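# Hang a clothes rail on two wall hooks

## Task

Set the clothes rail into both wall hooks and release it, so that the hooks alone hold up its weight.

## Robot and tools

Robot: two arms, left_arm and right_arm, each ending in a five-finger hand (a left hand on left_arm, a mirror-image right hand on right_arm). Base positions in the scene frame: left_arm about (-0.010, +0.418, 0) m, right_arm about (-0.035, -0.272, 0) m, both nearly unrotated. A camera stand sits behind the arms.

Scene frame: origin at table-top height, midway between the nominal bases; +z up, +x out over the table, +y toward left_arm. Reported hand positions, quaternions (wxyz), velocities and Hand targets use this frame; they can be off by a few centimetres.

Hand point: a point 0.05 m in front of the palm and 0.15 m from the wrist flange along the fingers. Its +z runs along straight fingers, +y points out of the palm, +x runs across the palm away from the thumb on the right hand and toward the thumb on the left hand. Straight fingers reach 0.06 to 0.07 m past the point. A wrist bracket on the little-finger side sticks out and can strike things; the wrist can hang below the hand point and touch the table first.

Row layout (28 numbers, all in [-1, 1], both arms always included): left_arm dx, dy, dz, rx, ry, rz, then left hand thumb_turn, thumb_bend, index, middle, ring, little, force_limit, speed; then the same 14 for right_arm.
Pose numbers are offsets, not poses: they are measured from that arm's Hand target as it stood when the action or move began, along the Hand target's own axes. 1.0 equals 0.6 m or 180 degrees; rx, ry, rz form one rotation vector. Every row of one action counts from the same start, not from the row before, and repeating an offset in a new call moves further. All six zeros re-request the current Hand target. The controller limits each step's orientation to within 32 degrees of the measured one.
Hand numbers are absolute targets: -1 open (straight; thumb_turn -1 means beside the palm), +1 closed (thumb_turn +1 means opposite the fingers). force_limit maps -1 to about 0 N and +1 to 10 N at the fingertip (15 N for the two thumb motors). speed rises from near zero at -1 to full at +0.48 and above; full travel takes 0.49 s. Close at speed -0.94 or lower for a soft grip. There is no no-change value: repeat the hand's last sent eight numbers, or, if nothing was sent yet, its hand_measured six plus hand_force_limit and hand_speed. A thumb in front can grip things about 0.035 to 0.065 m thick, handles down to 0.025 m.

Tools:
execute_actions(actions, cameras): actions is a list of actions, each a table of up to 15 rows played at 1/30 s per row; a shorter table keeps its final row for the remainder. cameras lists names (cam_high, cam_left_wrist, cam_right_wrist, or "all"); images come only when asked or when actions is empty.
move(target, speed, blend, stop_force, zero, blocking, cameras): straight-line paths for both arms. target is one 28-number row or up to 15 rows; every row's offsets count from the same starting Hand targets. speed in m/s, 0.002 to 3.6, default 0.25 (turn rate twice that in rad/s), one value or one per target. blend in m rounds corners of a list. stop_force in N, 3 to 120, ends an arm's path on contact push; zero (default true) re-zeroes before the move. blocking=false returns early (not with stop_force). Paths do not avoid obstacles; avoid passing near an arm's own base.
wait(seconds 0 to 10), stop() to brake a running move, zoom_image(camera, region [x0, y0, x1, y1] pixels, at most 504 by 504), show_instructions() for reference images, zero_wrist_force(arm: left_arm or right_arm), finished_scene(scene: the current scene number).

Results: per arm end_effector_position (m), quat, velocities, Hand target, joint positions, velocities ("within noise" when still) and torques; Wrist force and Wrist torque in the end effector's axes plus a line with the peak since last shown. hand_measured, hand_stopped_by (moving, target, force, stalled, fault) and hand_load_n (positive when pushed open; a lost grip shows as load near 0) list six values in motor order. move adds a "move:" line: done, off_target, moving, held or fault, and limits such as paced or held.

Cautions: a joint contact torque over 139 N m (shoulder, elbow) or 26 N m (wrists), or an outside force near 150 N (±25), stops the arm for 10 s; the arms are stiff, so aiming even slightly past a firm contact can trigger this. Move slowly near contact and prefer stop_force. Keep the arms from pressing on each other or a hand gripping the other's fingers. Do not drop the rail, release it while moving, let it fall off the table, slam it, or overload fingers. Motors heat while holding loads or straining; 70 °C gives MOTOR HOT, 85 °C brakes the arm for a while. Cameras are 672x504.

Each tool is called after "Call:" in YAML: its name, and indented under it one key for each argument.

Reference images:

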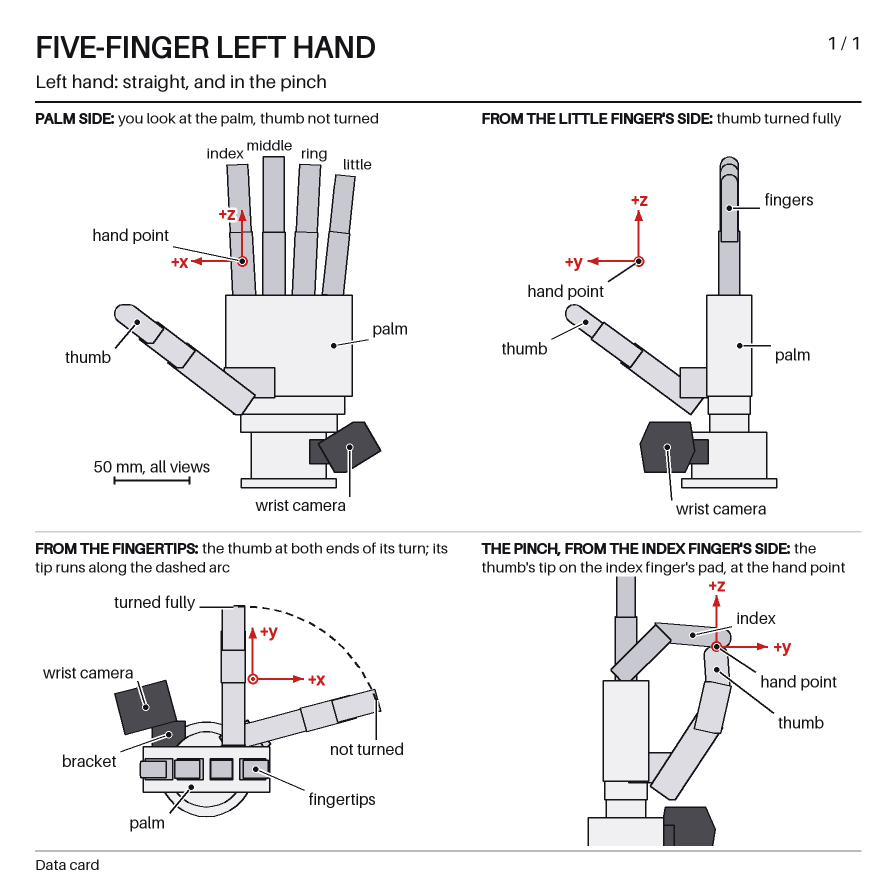

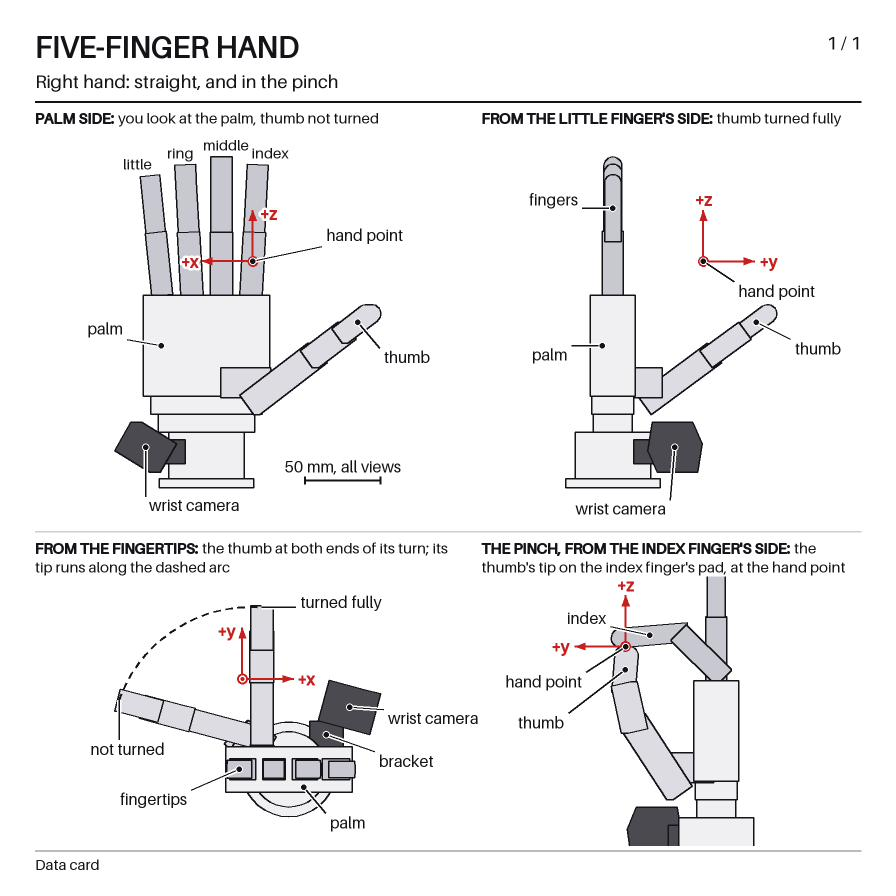

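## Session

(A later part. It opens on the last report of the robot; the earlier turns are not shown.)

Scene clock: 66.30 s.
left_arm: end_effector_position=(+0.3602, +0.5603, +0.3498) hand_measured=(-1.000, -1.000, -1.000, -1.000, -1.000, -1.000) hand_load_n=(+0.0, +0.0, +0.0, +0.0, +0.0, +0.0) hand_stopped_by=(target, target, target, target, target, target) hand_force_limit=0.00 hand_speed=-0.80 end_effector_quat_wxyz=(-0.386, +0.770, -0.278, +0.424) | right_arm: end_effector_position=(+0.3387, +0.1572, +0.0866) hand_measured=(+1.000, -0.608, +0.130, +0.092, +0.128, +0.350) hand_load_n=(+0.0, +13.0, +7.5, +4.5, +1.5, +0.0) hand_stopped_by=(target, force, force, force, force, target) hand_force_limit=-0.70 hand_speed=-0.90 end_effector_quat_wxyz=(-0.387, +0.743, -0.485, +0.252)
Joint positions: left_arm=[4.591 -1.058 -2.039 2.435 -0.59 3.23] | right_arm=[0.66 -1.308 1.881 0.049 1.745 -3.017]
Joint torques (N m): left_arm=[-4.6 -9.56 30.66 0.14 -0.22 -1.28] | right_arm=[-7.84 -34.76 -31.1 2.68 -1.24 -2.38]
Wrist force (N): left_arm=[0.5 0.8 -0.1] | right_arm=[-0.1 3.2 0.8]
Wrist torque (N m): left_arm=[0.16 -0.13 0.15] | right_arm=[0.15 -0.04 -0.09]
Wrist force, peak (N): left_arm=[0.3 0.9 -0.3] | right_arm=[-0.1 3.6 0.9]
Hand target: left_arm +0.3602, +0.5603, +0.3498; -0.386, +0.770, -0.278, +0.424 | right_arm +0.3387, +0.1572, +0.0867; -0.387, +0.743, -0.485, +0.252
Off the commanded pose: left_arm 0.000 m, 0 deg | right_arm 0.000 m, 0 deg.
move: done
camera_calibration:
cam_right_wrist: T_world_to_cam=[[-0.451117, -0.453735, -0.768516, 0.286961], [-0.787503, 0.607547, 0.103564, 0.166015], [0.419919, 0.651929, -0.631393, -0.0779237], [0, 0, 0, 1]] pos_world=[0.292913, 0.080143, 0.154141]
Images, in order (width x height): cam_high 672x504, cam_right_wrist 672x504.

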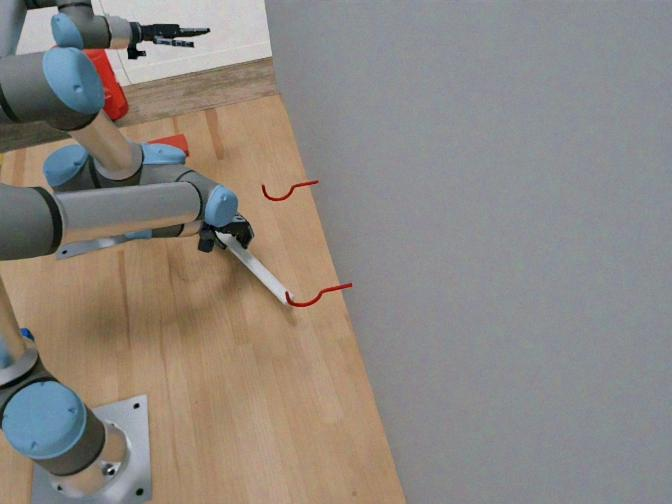

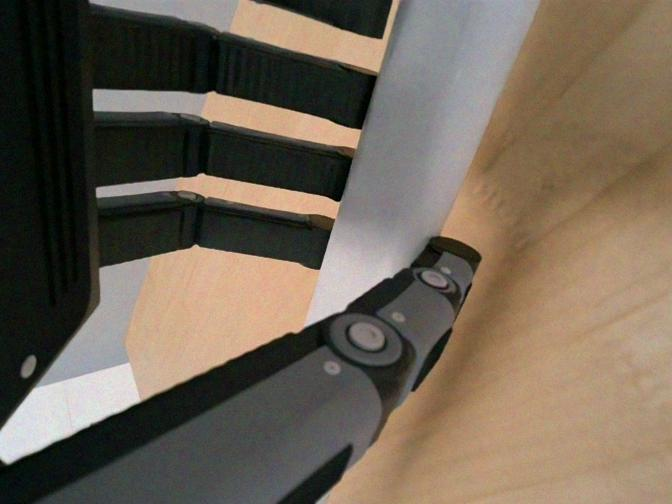

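Call:
move:
  target:
    - [0,0,0,0,0,0,-1,-1,-1,-1,-1,-1,0,-0.8, 0,-0.2184,-0.1531,0,0,0,1,-0.45,0.35,0.35,0.3,0.35,-0.7,-0.9]
    - [0,0,0,0,0,0,-1,-1,-1,-1,-1,-1,0,-0.8, 0.352,-0.3220,-0.1892,0,0.1261,0.0883,1,-0.45,0.35,0.35,0.3,0.35,-0.7,-0.9]
  speed: 0.12
  blend: 0.03
  cameras: ["cam_right_wrist","cam_high","cam_left_wrist"]

Call:
zoom_image:
  camera: "cam_high"
  region: [200, 130, 380, 310]

Scene clock: 71.73 s.
left_arm: end_effector_position=(+0.3602, +0.5603, +0.3498) hand_measured=(-1.000, -1.000, -1.000, -1.000, -1.000, -1.000) hand_load_n=(-0.5, +0.0, +0.0, +0.0, -0.5, +0.0) hand_stopped_by=(target, target, target, target, target, target) hand_force_limit=0.00 hand_speed=-0.80 end_effector_quat_wxyz=(-0.386, +0.770, -0.278, +0.424) | right_arm: end_effector_position=(+0.4401, -0.0290, +0.3098) hand_measured=(+1.000, -0.608, +0.130, +0.092, +0.128, +0.350) hand_load_n=(+0.0, +12.5, +7.5, +4.5, +1.0, +0.0) hand_stopped_by=(target, force, force, force, force, target) hand_force_limit=-0.70 hand_speed=-0.90 end_effector_quat_wxyz=(-0.315, +0.605, -0.649, +0.337)
Joint positions: left_arm=[4.591 -1.058 -2.039 2.435 -0.59 3.23] | right_arm=[0.307 -1.524 1.535 0.629 1.849 -2.939]
Joint torques (N m): left_arm=[-5.01 -8.33 29.31 0.09 -0.09 -1.52] | right_arm=[-8.26 -14.31 -35.55 2.4 1.78 2.39]
Wrist force (N): left_arm=[0.5 0.8 -0.1] | right_arm=[0.0 3.2 0.8]
Wrist torque (N m): left_arm=[0.15 -0.14 0.15] | right_arm=[0.15 -0.06 -0.09]
Wrist force, peak (N): left_arm=[0.5 0.9 0.0] | right_arm=[-0.1 4.0 1.3]
Hand target: left_arm +0.3602, +0.5603, +0.3498; -0.386, +0.770, -0.278, +0.424 | right_arm +0.4402, -0.0291, +0.3098; -0.315, +0.605, -0.649, +0.337
Off the commanded pose: left_arm 0.000 m, 0 deg | right_arm 0.000 m, 0 deg.
move: done
camera_calibration:
cam_left_wrist: T_world_to_cam=[[0.1979, 0.306456, 0.931085, -0.56978], [-0.0914627, -0.939955, 0.328816, 0.441485], [0.975946, -0.150232, -0.157988, -0.0936296], [0, 0, 0, 1]] pos_world=[0.244516, 0.575522, 0.370554]
cam_right_wrist: T_world_to_cam=[[-0.610656, -0.19212, -0.768238, 0.497424], [-0.414848, 0.903963, 0.103691, 0.180371], [0.674538, 0.382021, -0.631711, 0.022009], [0, 0, 0, 1]] pos_world=[0.363735, -0.0758917, 0.37734]

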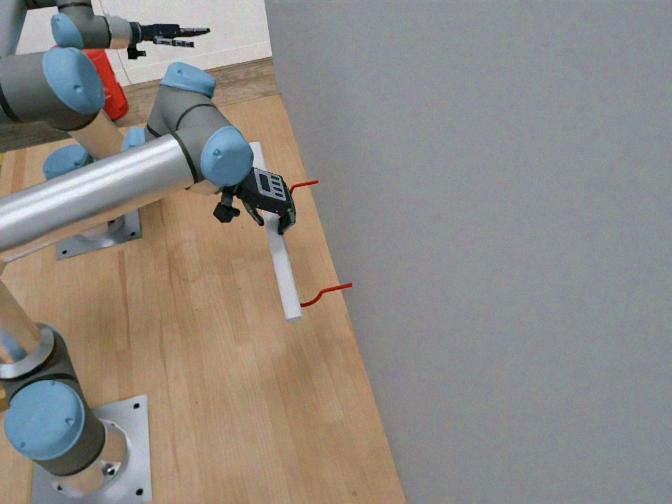

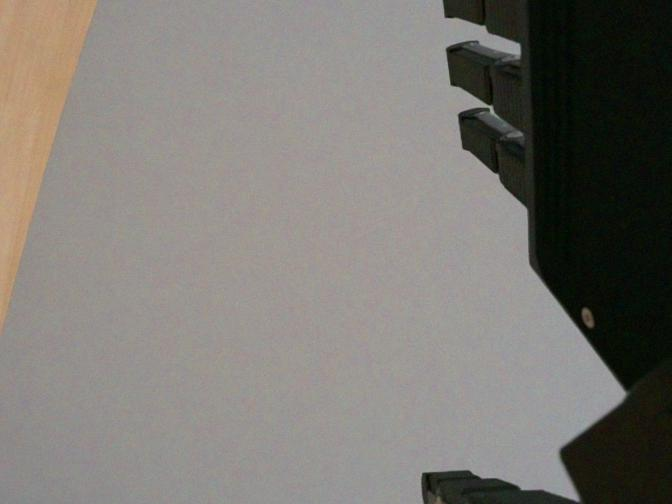

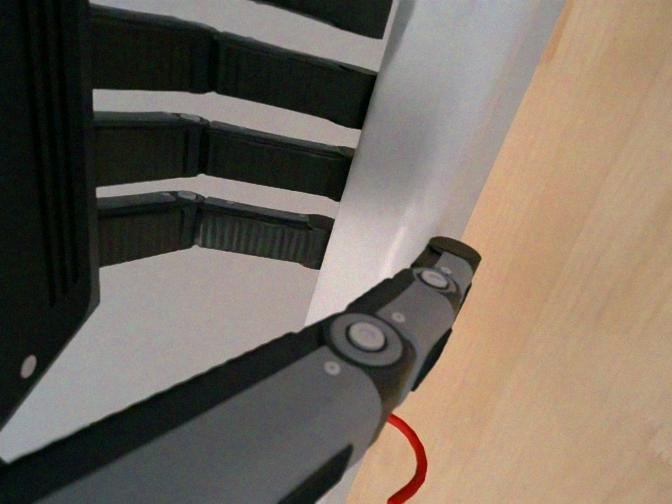

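Scaled by 2.800 from the camera's 672x504 image, which has a finer 960x720 frame.

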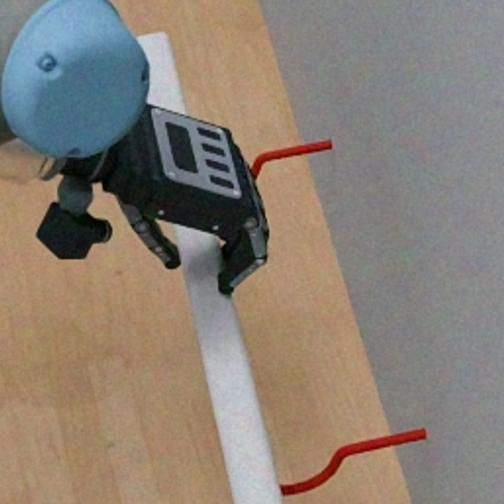

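Call:
zoom_image:
  camera: "cam_right_wrist"
  region: [280, 0, 672, 400]

Call:
zoom_image:
  camera: "cam_high"
  region: [270, 290, 310, 330]

Call:
zoom_image:
  camera: "cam_high"
  region: [240, 130, 280, 170]

Scaled by 1.260 from the camera's 672x504 image, which has a finer 960x720 frame.

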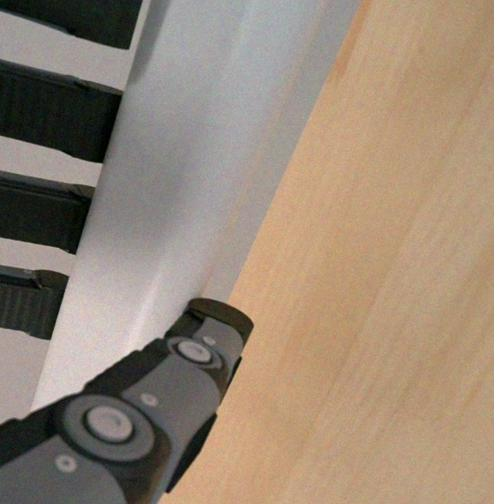

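Scaled by 12.600 from the camera's 672x504 image, which has a finer 960x720 frame.

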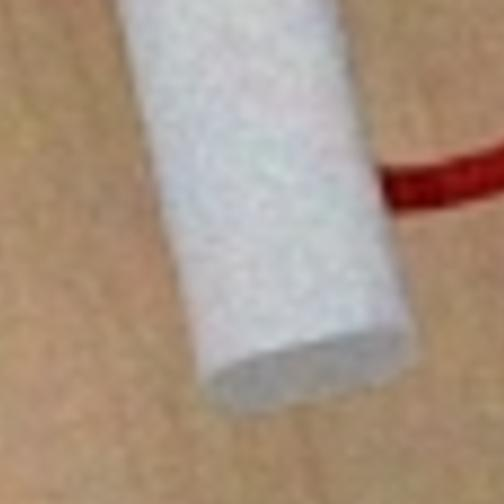

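Scaled by 12.600 from the camera's 672x504 image, which has a finer 960x720 frame.

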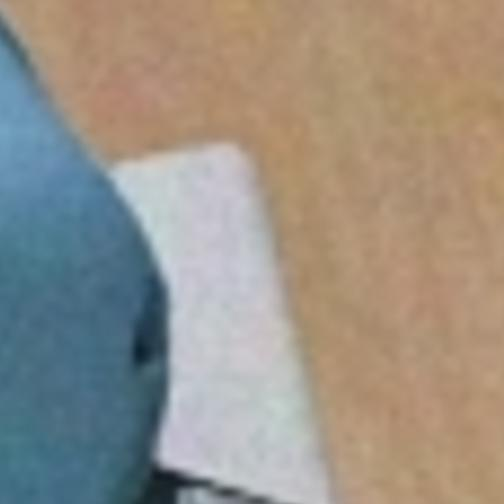

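Call:
move:
  target: [0,0,0,0,0,0,-1,-1,-1,-1,-1,-1,0,-0.8, -0.0133,-0.0292,0.0416,0,0.0118,-0.0121,1,-0.45,0.35,0.35,0.3,0.35,-0.7,-0.9]
  speed: 0.08
  cameras: ["cam_right_wrist","cam_high"]

Call:
zoom_image:
  camera: "cam_high"
  region: [280, 280, 320, 320]

Call:
zoom_image:
  camera: "cam_high"
  region: [250, 130, 310, 190]

Scene clock: 74.03 s.
left_arm: end_effector_position=(+0.3602, +0.5603, +0.3498) hand_measured=(-1.000, -1.000, -1.000, -1.000, -1.000, -1.000) hand_load_n=(-0.5, +0.0, +0.0, +0.0, +0.0, -0.5) hand_stopped_by=(target, target, target, target, target, target) hand_force_limit=0.00 hand_speed=-0.80 end_effector_quat_wxyz=(-0.386, +0.770, -0.278, +0.424) | right_arm: end_effector_position=(+0.4711, -0.0232, +0.3099) hand_measured=(+1.000, -0.608, +0.130, +0.092, +0.128, +0.350) hand_load_n=(+0.0, +13.0, +7.5, +4.5, +1.0, +0.0) hand_stopped_by=(target, force, force, force, force, target) hand_force_limit=-0.70 hand_speed=-0.90 end_effector_quat_wxyz=(-0.297, +0.611, -0.643, +0.354)
Joint positions: left_arm=[4.591 -1.058 -2.039 2.435 -0.59 3.23] | right_arm=[0.327 -1.432 1.432 0.651 1.903 -2.961]
Joint torques (N m): left_arm=[-4.86 -8.93 29.8 0.05 -0.09 -1.35] | right_arm=[9.9 -19.39 -34.82 2.65 1.56 -2.4]
Wrist force (N): left_arm=[0.2 0.6 -0.1] | right_arm=[0.0 3.3 0.7]
Wrist torque (N m): left_arm=[0.12 -0.08 0.14] | right_arm=[0.18 -0.07 0.07]
Wrist force, peak (N): left_arm=[0.4 0.8 -0.2] | right_arm=[0.1 3.7 0.5]
Hand target: left_arm +0.3602, +0.5603, +0.3498; -0.386, +0.770, -0.278, +0.424 | right_arm +0.4712, -0.0232, +0.3099; -0.297, +0.611, -0.643, +0.354
Off the commanded pose: left_arm 0.000 m, 0 deg | right_arm 0.000 m, 0 deg.
move: done
camera_calibration:
cam_right_wrist: T_world_to_cam=[[-0.615274, -0.226507, -0.755071, 0.514841], [-0.406559, 0.911796, 0.0577658, 0.198585], [0.675387, 0.342523, -0.653093, 0.00420889], [0, 0, 0, 1]] pos_world=[0.394662, -0.0658958, 0.380019]
Images, in order (width x height): cam_high 672x504, cam_right_wrist 672x504.

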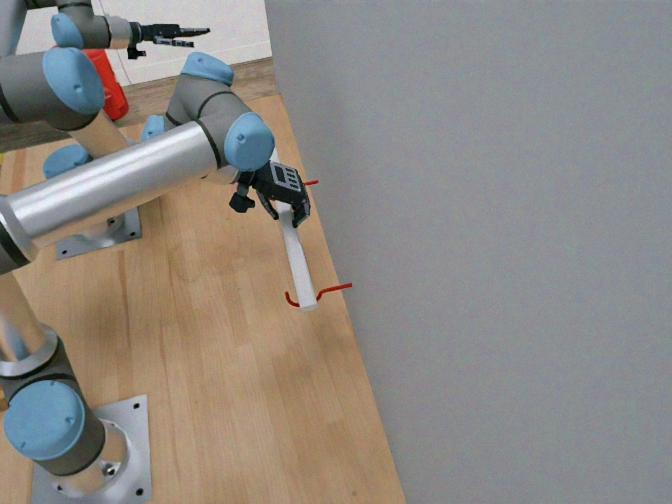

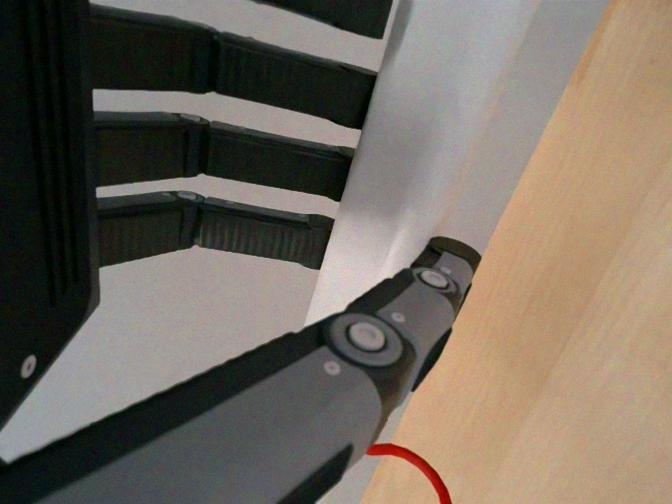

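Scaled by 12.600 from the camera's 672x504 image, which has a finer 960x720 frame.

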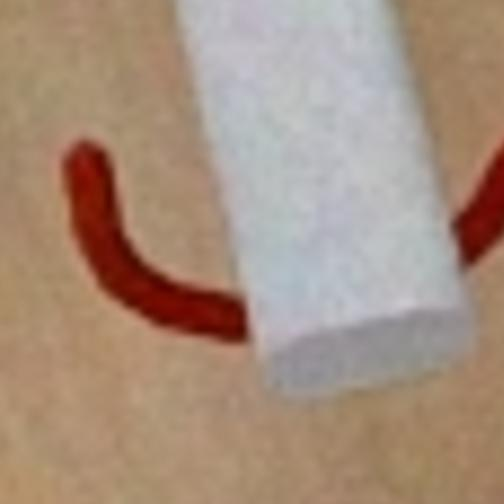

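Scaled by 8.400 from the camera's 672x504 image, which has a finer 960x720 frame.

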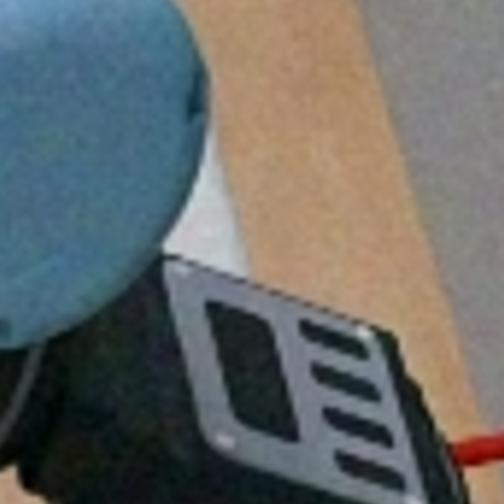

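Call:
zoom_image:
  camera: "cam_right_wrist"
  region: [280, 0, 672, 400]

Scaled by 1.260 from the camera's 672x504 image, which has a finer 960x720 frame.

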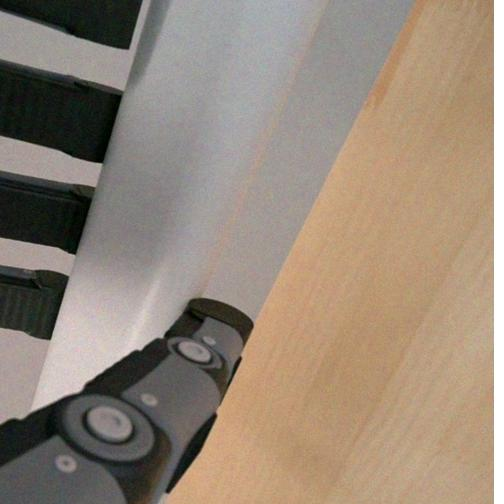

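Call:
move:
  target: [0,0,0,0,0,0,-1,-1,-1,-1,-1,-1,0,-0.8, -0.0057,0.0927,0.0650,0,0,0,1,-0.45,0.35,0.35,0.3,0.35,-0.7,-0.9]
  speed: 0.06
  cameras: ["cam_right_wrist","cam_high"]

Call:
zoom_image:
  camera: "cam_high"
  region: [270, 270, 340, 340]

Call:
zoom_image:
  camera: "cam_high"
  region: [230, 150, 350, 270]

Scene clock: 76.33 s.
left_arm: end_effector_position=(+0.3602, +0.5603, +0.3498) hand_measured=(-1.000, -1.000, -1.000, -1.000, -1.000, -1.000) hand_load_n=(+0.0, +0.5, +0.0, -0.5, +0.0, +0.0) hand_stopped_by=(target, target, target, target, target, target) hand_force_limit=0.00 hand_speed=-0.80 end_effector_quat_wxyz=(-0.386, +0.770, -0.278, +0.424) | right_arm: end_effector_position=(+0.4712, -0.0233, +0.2420) hand_measured=(+1.000, -0.608, +0.130, +0.092, +0.128, +0.350) hand_load_n=(+0.0, +12.5, +7.5, +4.5, +1.0, +0.0) hand_stopped_by=(target, force, force, force, force, target) hand_force_limit=-0.70 hand_speed=-0.90 end_effector_quat_wxyz=(-0.297, +0.611, -0.643, +0.354)
Joint positions: left_arm=[4.591 -1.058 -2.039 2.435 -0.59 3.23] | right_arm=[0.327 -1.418 1.59 0.479 1.903 -2.961]
Joint torques (N m): left_arm=[-5.19 -8.86 31.03 0.17 -0.02 -1.17] | right_arm=[-6.49 -19.06 -11.07 -2.4 -0.6 -2.8]
Wrist force (N): left_arm=[0.3 0.7 -0.1] | right_arm=[-0.2 3.3 0.8]
Wrist torque (N m): left_arm=[0.13 -0.11 0.15] | right_arm=[0.16 -0.05 0.06]
Wrist force, peak (N): left_arm=[0.4 0.9 0.1] | right_arm=[-0.2 3.7 1.2]
Hand target: left_arm +0.3602, +0.5603, +0.3498; -0.386, +0.770, -0.278, +0.424 | right_arm +0.4712, -0.0233, +0.2418; -0.297, +0.611, -0.643, +0.354
Off the commanded pose: left_arm 0.000 m, 0 deg | right_arm 0.000 m, 0 deg.
move: done
camera_calibration:
cam_right_wrist: T_world_to_cam=[[-0.615315, -0.22646, -0.755051, 0.463563], [-0.406461, 0.911841, 0.0577526, 0.202567], [0.675408, 0.342435, -0.653117, -0.0401088], [0, 0, 0, 1]] pos_world=[0.394663, -0.0659958, 0.312119]
Images, in order (width x height): cam_high 672x504, cam_right_wrist 672x504.

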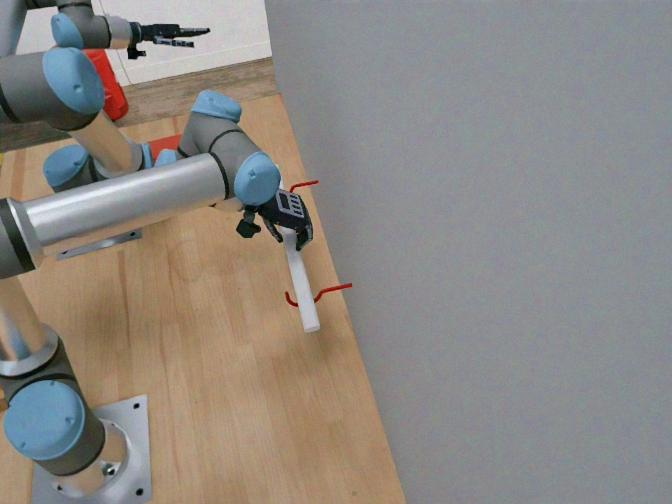

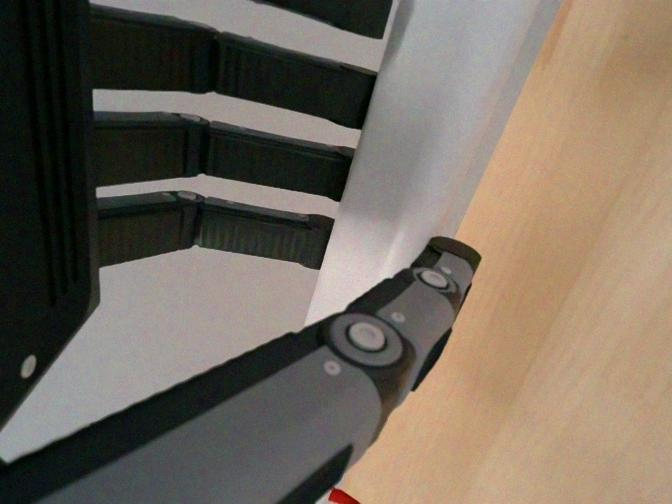

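Scaled by 7.200 from the camera's 672x504 image, which has a finer 960x720 frame.

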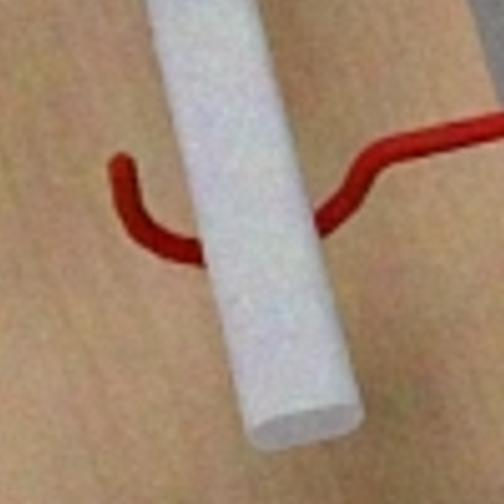

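Scaled by 4.200 from the camera's 672x504 image, which has a finer 960x720 frame.

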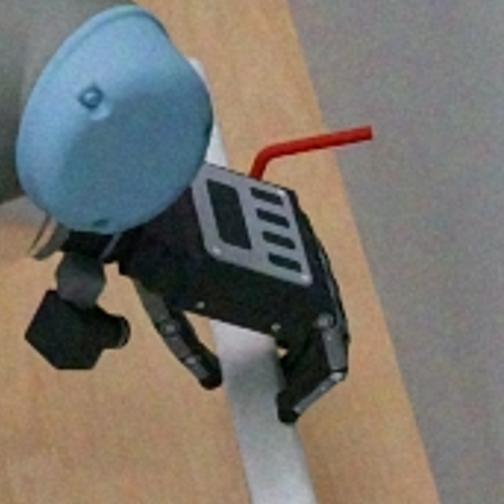

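Call:
move:
  target: [0,0,0,0,0,0,-1,-1,-1,-1,-1,-1,0,-0.8, -0.0025,0.0409,0.0287,0,0,0,1,-0.45,0.35,0.35,0.3,0.35,-0.7,-0.9]
  speed: 0.01
  stop_force: 3
  cameras: ["cam_right_wrist","cam_high"]

Call:
zoom_image:
  camera: "cam_high"
  region: [270, 270, 340, 340]

Call:
zoom_image:
  camera: "cam_high"
  region: [230, 150, 350, 270]

Scene clock: 80.47 s.
left_arm: end_effector_position=(+0.3602, +0.5603, +0.3498) hand_measured=(-1.000, -1.000, -1.000, -1.000, -1.000, -1.000) hand_load_n=(+0.0, +0.0, +0.0, +0.0, +0.0, +0.0) hand_stopped_by=(target, target, target, target, target, target) hand_force_limit=0.00 hand_speed=-0.80 end_effector_quat_wxyz=(-0.386, +0.770, -0.278, +0.424) | right_arm: end_effector_position=(+0.4712, -0.0234, +0.2118) hand_measured=(+1.000, -0.608, +0.130, +0.092, +0.128, +0.350) hand_load_n=(+0.0, +13.0, +7.5, +4.5, +1.0, +0.0) hand_stopped_by=(target, force, force, force, force, target) hand_force_limit=-0.70 hand_speed=-0.90 end_effector_quat_wxyz=(-0.297, +0.611, -0.643, +0.354)
Joint positions: left_arm=[4.591 -1.058 -2.039 2.435 -0.59 3.23] | right_arm=[0.327 -1.403 1.651 0.403 1.902 -2.961]
Joint torques (N m): left_arm=[-3.62 -9.2 31.09 0.08 0.05 -1.59] | right_arm=[-7.14 -19.68 -10.79 -2.02 -1.09 -2.61]
Wrist force (N): left_arm=[0.3 0.5 0.0] | right_arm=[-0.5 3.4 0.7]
Wrist torque (N m): left_arm=[0.11 -0.10 0.15] | right_arm=[0.20 -0.02 0.05]
Wrist force, peak (N): left_arm=[0.6 0.9 0.0] | right_arm=[-0.2 3.6 0.8]
Hand target: left_arm +0.3602, +0.5603, +0.3498; -0.386, +0.770, -0.278, +0.424 | right_arm +0.4712, -0.0234, +0.2118; -0.297, +0.611, -0.643, +0.354
Off the commanded pose: left_arm 0.000 m, 0 deg | right_arm 0.000 m, 0 deg.
move: done
camera_calibration:
cam_right_wrist: T_world_to_cam=[[-0.615256, -0.226583, -0.755063, 0.440869], [-0.406546, 0.91181, 0.0576496, 0.204406], [0.675411, 0.342437, -0.653113, -0.0598371], [0, 0, 0, 1]] pos_world=[0.394762, -0.0659956, 0.282019]
Images, in order (width x height): cam_high 672x504, cam_right_wrist 672x504.

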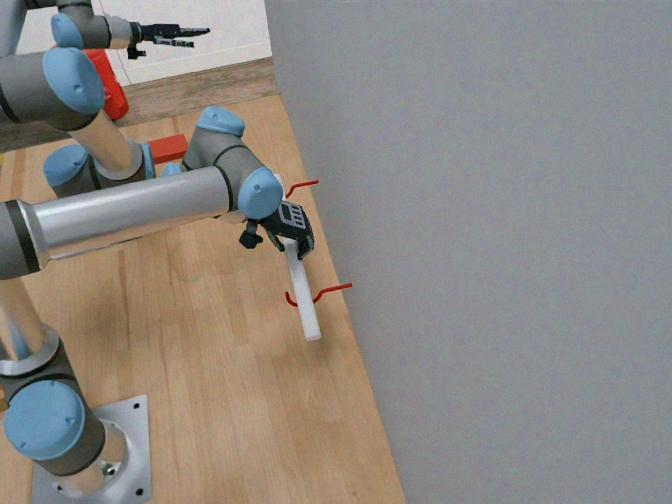

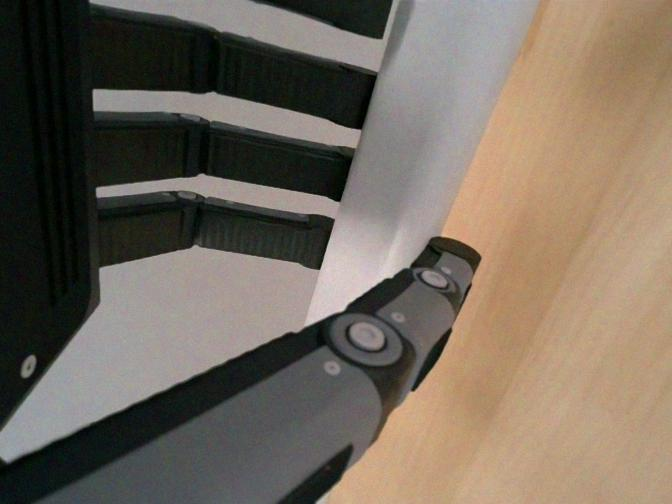

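Scaled by 7.200 from the camera's 672x504 image, which has a finer 960x720 frame.

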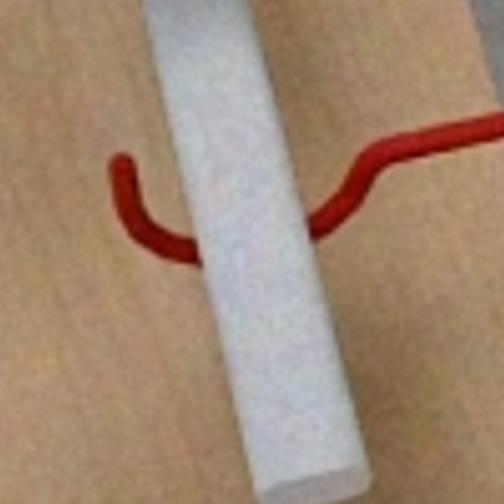

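Scaled by 4.200 from the camera's 672x504 image, which has a finer 960x720 frame.

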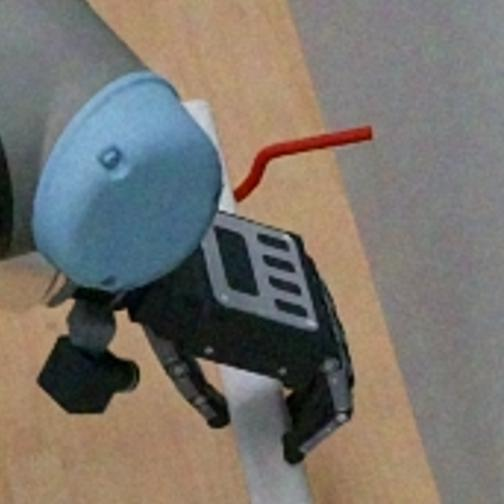

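Call:
move:
  target: [0,0,0,0,0,0,-1,-1,-1,-1,-1,-1,0,-0.8, -0.0021,0.0341,0.0239,0,0,0,1,-0.45,0.35,0.35,0.3,0.35,-0.7,-0.9]
  speed: 0.01
  stop_force: 3
  cameras: ["cam_right_wrist","cam_high"]

Call:
zoom_image:
  camera: "cam_high"
  region: [270, 270, 350, 350]

Call:
zoom_image:
  camera: "cam_high"
  region: [230, 150, 350, 270]

Scene clock: 84.03 s.
left_arm: end_effector_position=(+0.3602, +0.5603, +0.3498) hand_measured=(-1.000, -1.000, -1.000, -1.000, -1.000, -1.000) hand_load_n=(+0.0, +0.0, +0.0, +0.0, +0.0, +0.0) hand_stopped_by=(target, target, target, target, target, target) hand_force_limit=0.00 hand_speed=-0.80 end_effector_quat_wxyz=(-0.386, +0.770, -0.278, +0.424) | right_arm: end_effector_position=(+0.4712, -0.0234, +0.1868) hand_measured=(+1.000, -0.608, +0.130, +0.092, +0.128, +0.350) hand_load_n=(+0.0, +13.0, +7.5, +4.5, +1.0, +0.0) hand_stopped_by=(target, force, force, force, force, target) hand_force_limit=-0.70 hand_speed=-0.90 end_effector_quat_wxyz=(-0.297, +0.611, -0.643, +0.354)
Joint positions: left_arm=[4.591 -1.058 -2.039 2.435 -0.59 3.23] | right_arm=[0.327 -1.387 1.698 0.34 1.902 -2.961]
Joint torques (N m): left_arm=[-4.43 -9.41 30.28 0.32 0.21 -1.38] | right_arm=[-7.32 -20.66 -8.97 -2.17 -1.09 -2.53]
Wrist force (N): left_arm=[0.3 0.5 -0.3] | right_arm=[-0.1 3.3 0.8]
Wrist torque (N m): left_arm=[0.13 -0.11 0.15] | right_arm=[0.16 -0.07 0.07]
Wrist force, peak (N): left_arm=[0.6 0.8 0.0] | right_arm=[-0.4 3.6 0.9]
Hand target: left_arm +0.3602, +0.5603, +0.3498; -0.386, +0.770, -0.278, +0.424 | right_arm +0.4712, -0.0234, +0.1868; -0.297, +0.611, -0.643, +0.354
Off the commanded pose: left_arm 0.000 m, 0 deg | right_arm 0.000 m, 0 deg.
move: done
camera_calibration:
cam_right_wrist: T_world_to_cam=[[-0.615256, -0.226583, -0.755063, 0.421969], [-0.406546, 0.91181, 0.0576496, 0.205939], [0.675411, 0.342437, -0.653113, -0.0761307], [0, 0, 0, 1]] pos_world=[0.394762, -0.0660956, 0.257019]
Images, in order (width x height): cam_high 672x504, cam_right_wrist 672x504.

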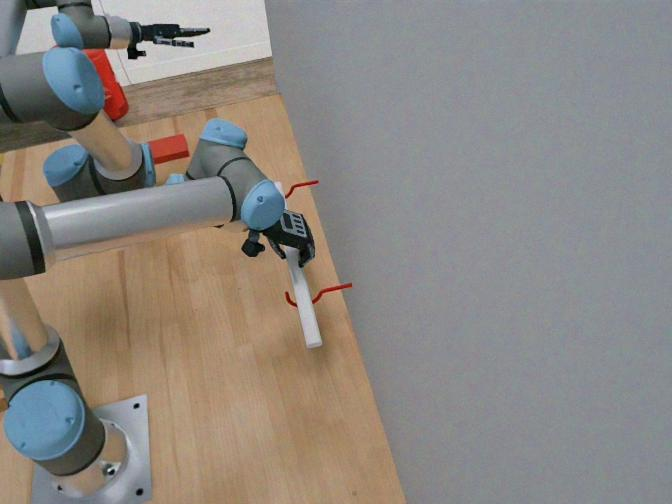

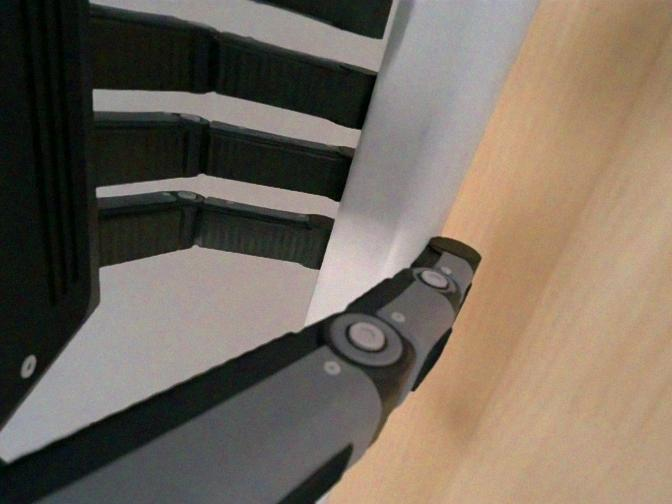

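Scaled by 6.300 from the camera's 672x504 image, which has a finer 960x720 frame.

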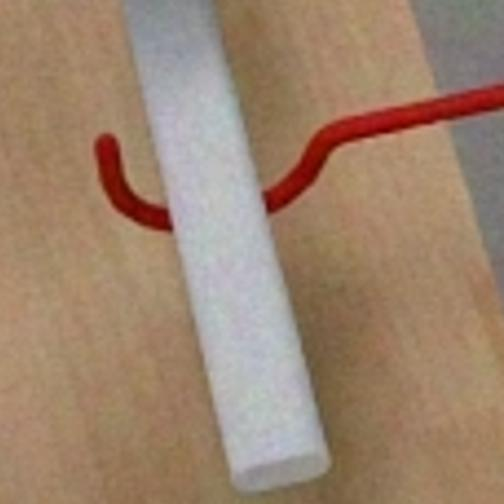

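Scaled by 4.200 from the camera's 672x504 image, which has a finer 960x720 frame.

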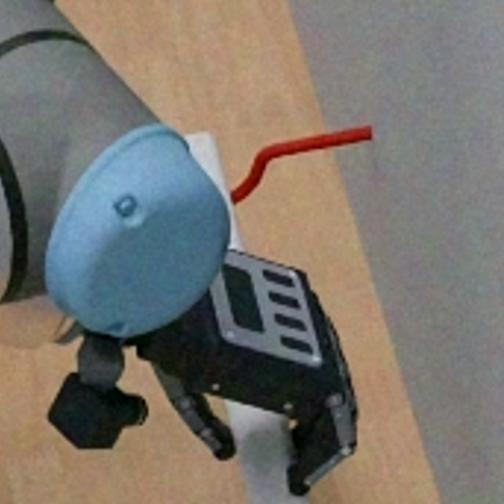

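Call:
move:
  target: [0,0,0,0,0,0,-1,-1,-1,-1,-1,-1,0,-0.8, -0.0805,-0.0058,0.0012,-0.0001,0.0014,0.0010,1,-0.45,0.35,0.35,0.3,0.35,-0.7,-0.9]
  speed: 0.05
  cameras: ["cam_high"]

Call:
zoom_image:
  camera: "cam_high"
  region: [240, 150, 350, 260]

Call:
zoom_image:
  camera: "cam_high"
  region: [270, 260, 350, 340]

Scene clock: 86.57 s.
left_arm: end_effector_position=(+0.3602, +0.5603, +0.3498) hand_measured=(-1.000, -1.000, -1.000, -1.000, -1.000, -1.000) hand_load_n=(-0.5, +0.0, +0.0, +0.0, +0.0, +0.0) hand_stopped_by=(target, target, target, target, target, target) hand_force_limit=0.00 hand_speed=-0.80 end_effector_quat_wxyz=(-0.386, +0.770, -0.278, +0.424) | right_arm: end_effector_position=(+0.4775, +0.0245, +0.1868) hand_measured=(+1.000, -0.608, +0.130, +0.092, +0.128, +0.350) hand_load_n=(+0.0, +13.0, +7.5, +4.5, +1.0, +0.0) hand_stopped_by=(target, force, force, force, force, target) hand_force_limit=-0.70 hand_speed=-0.90 end_effector_quat_wxyz=(-0.296, +0.609, -0.644, +0.355)
Joint positions: left_arm=[4.591 -1.058 -2.039 2.435 -0.59 3.23] | right_arm=[0.434 -1.298 1.59 0.386 1.991 -2.887]
Joint torques (N m): left_arm=[-4.32 -9.66 30.47 -0.02 0 -1.31] | right_arm=[8.64 -26.43 -32.55 2.9 2.19 2.41]
Wrist force (N): left_arm=[0.4 0.6 -0.2] | right_arm=[-0.3 3.3 0.8]
Wrist torque (N m): left_arm=[0.12 -0.12 0.16] | right_arm=[0.17 -0.04 -0.09]
Wrist force, peak (N): left_arm=[0.7 0.8 0.2] | right_arm=[0.0 3.6 0.9]
Hand target: left_arm +0.3602, +0.5603, +0.3498; -0.386, +0.770, -0.278, +0.424 | right_arm +0.4775, +0.0246, +0.1868; -0.296, +0.609, -0.644, +0.355
Off the commanded pose: left_arm 0.000 m, 0 deg | right_arm 0.000 m, 0 deg.
move: done
Images, in order (width x height): cam_high 672x504.

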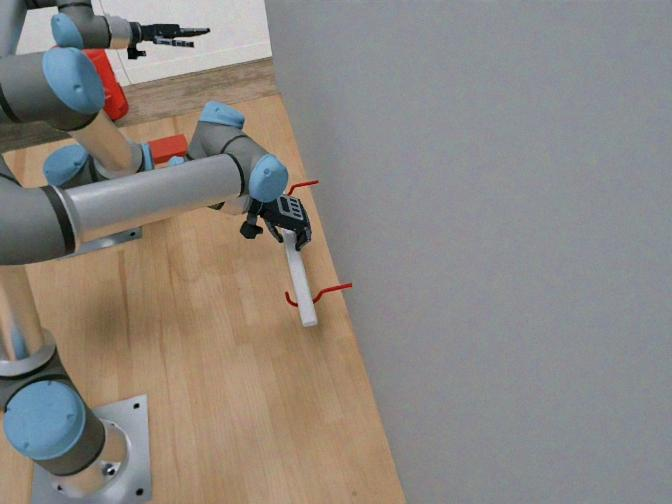

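Scaled by 4.582 from the camera's 672x504 image, which has a finer 960x720 frame.

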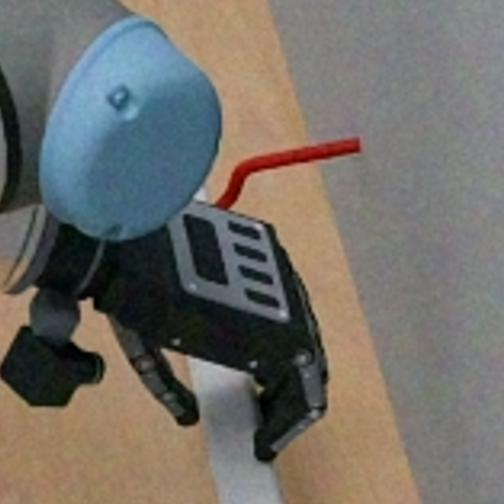

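Scaled by 6.300 from the camera's 672x504 image, which has a finer 960x720 frame.

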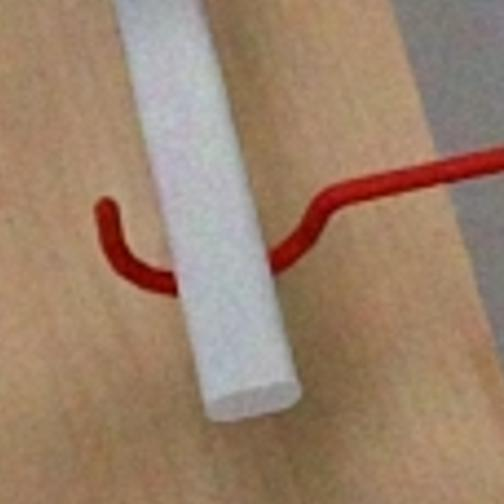

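Call:
move:
  target: [0,0,0,0,0,0,-1,-1,-1,-1,-1,-1,0,-0.8, -0.0029,0.0477,0.0335,0,0,0,1,-0.45,0.35,0.35,0.3,0.35,-0.7,-0.9]
  speed: 0.01
  stop_force: 3
  cameras: ["cam_high","cam_right_wrist"]

Call:
zoom_image:
  camera: "cam_high"
  region: [240, 150, 350, 260]

Call:
zoom_image:
  camera: "cam_high"
  region: [270, 260, 350, 340]

Scene clock: 90.03 s.
left_arm: end_effector_position=(+0.3602, +0.5603, +0.3498) hand_measured=(-1.000, -1.000, -1.000, -1.000, -1.000, -1.000) hand_load_n=(+0.0, +0.0, +0.0, +0.0, +0.0, +0.0) hand_stopped_by=(target, target, target, target, target, target) hand_force_limit=0.00 hand_speed=-0.80 end_effector_quat_wxyz=(-0.386, +0.770, -0.278, +0.424) | right_arm: end_effector_position=(+0.4775, +0.0246, +0.1660) hand_measured=(+1.000, -0.608, +0.130, +0.092, +0.128, +0.350) hand_load_n=(-1.0, +12.0, +7.5, +5.5, +0.5, +0.0) hand_stopped_by=(target, force, force, force, force, target) hand_force_limit=-0.70 hand_speed=-0.90 end_effector_quat_wxyz=(-0.296, +0.609, -0.644, +0.355)
Joint positions: left_arm=[4.591 -1.058 -2.039 2.435 -0.59 3.23] | right_arm=[0.434 -1.282 1.626 0.335 1.991 -2.887]
Joint torques (N m): left_arm=[-4.32 -9.1 30.64 -0.07 0.27 -1.42] | right_arm=[-7.55 -36.16 -32.22 3.07 0.16 -0.27]
Wrist force (N): left_arm=[0.5 0.4 -0.1] | right_arm=[-0.1 0.3 -0.9]
Wrist torque (N m): left_arm=[0.09 -0.13 0.17] | right_arm=[0.12 -0.04 -0.07]
Wrist force, peak (N): left_arm=[0.3 0.9 0.1] | right_arm=[-0.1 -3.6 -3.6]
Hand target: left_arm +0.3602, +0.5603, +0.3498; -0.386, +0.770, -0.278, +0.424 | right_arm +0.4775, +0.0246, +0.1660; -0.296, +0.609, -0.644, +0.355 (not the last commanded pose)
Off the commanded pose: left_arm 0.000 m, 0 deg | right_arm 0.014 m, 0 deg.
move: contact (right_arm)
camera_calibration:
cam_right_wrist: T_world_to_cam=[[-0.616556, -0.223195, -0.755012, 0.42156], [-0.401586, 0.913999, 0.0577486, 0.163523], [0.67719, 0.338808, -0.653163, -0.111182], [0, 0, 0, 1]] pos_world=[0.400875, -0.0177004, 0.236219]
Images, in order (width x height): cam_high 672x504, cam_right_wrist 672x504.

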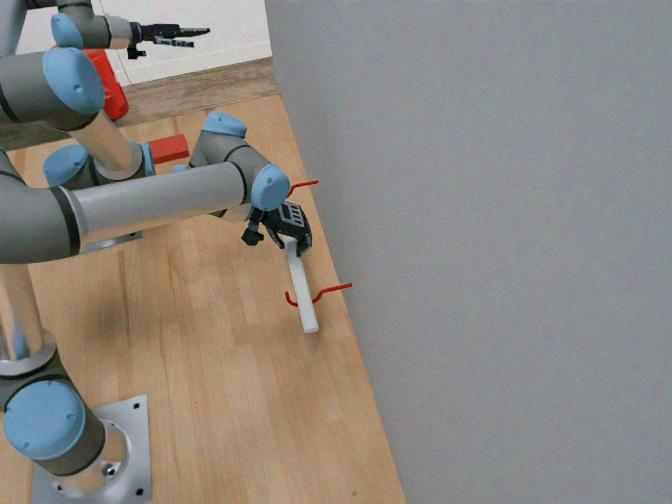

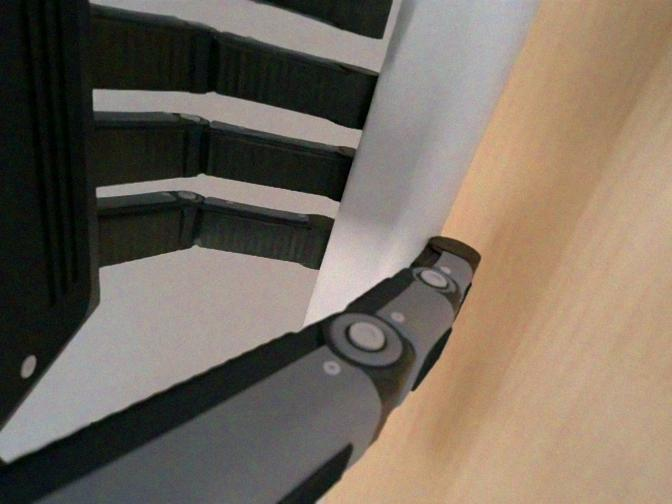

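Scaled by 4.582 from the camera's 672x504 image, which has a finer 960x720 frame.

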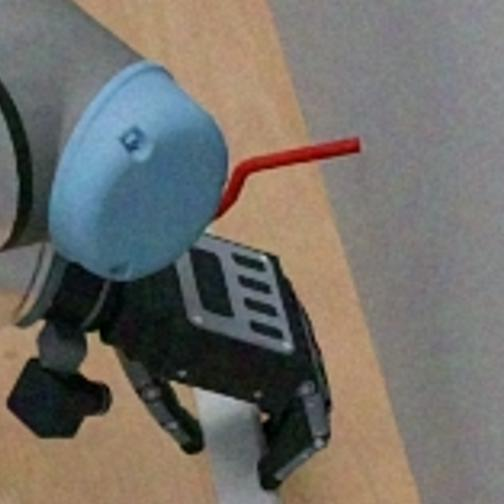

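Scaled by 6.300 from the camera's 672x504 image, which has a finer 960x720 frame.

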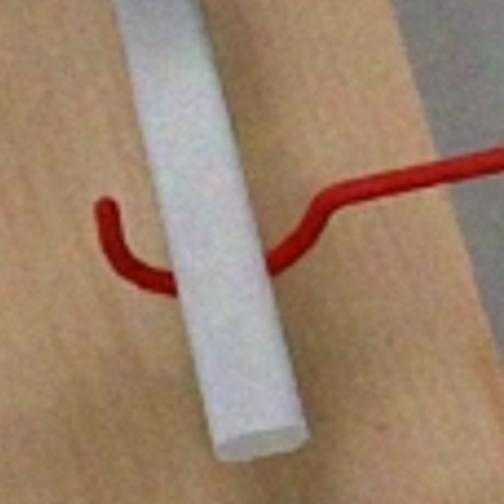

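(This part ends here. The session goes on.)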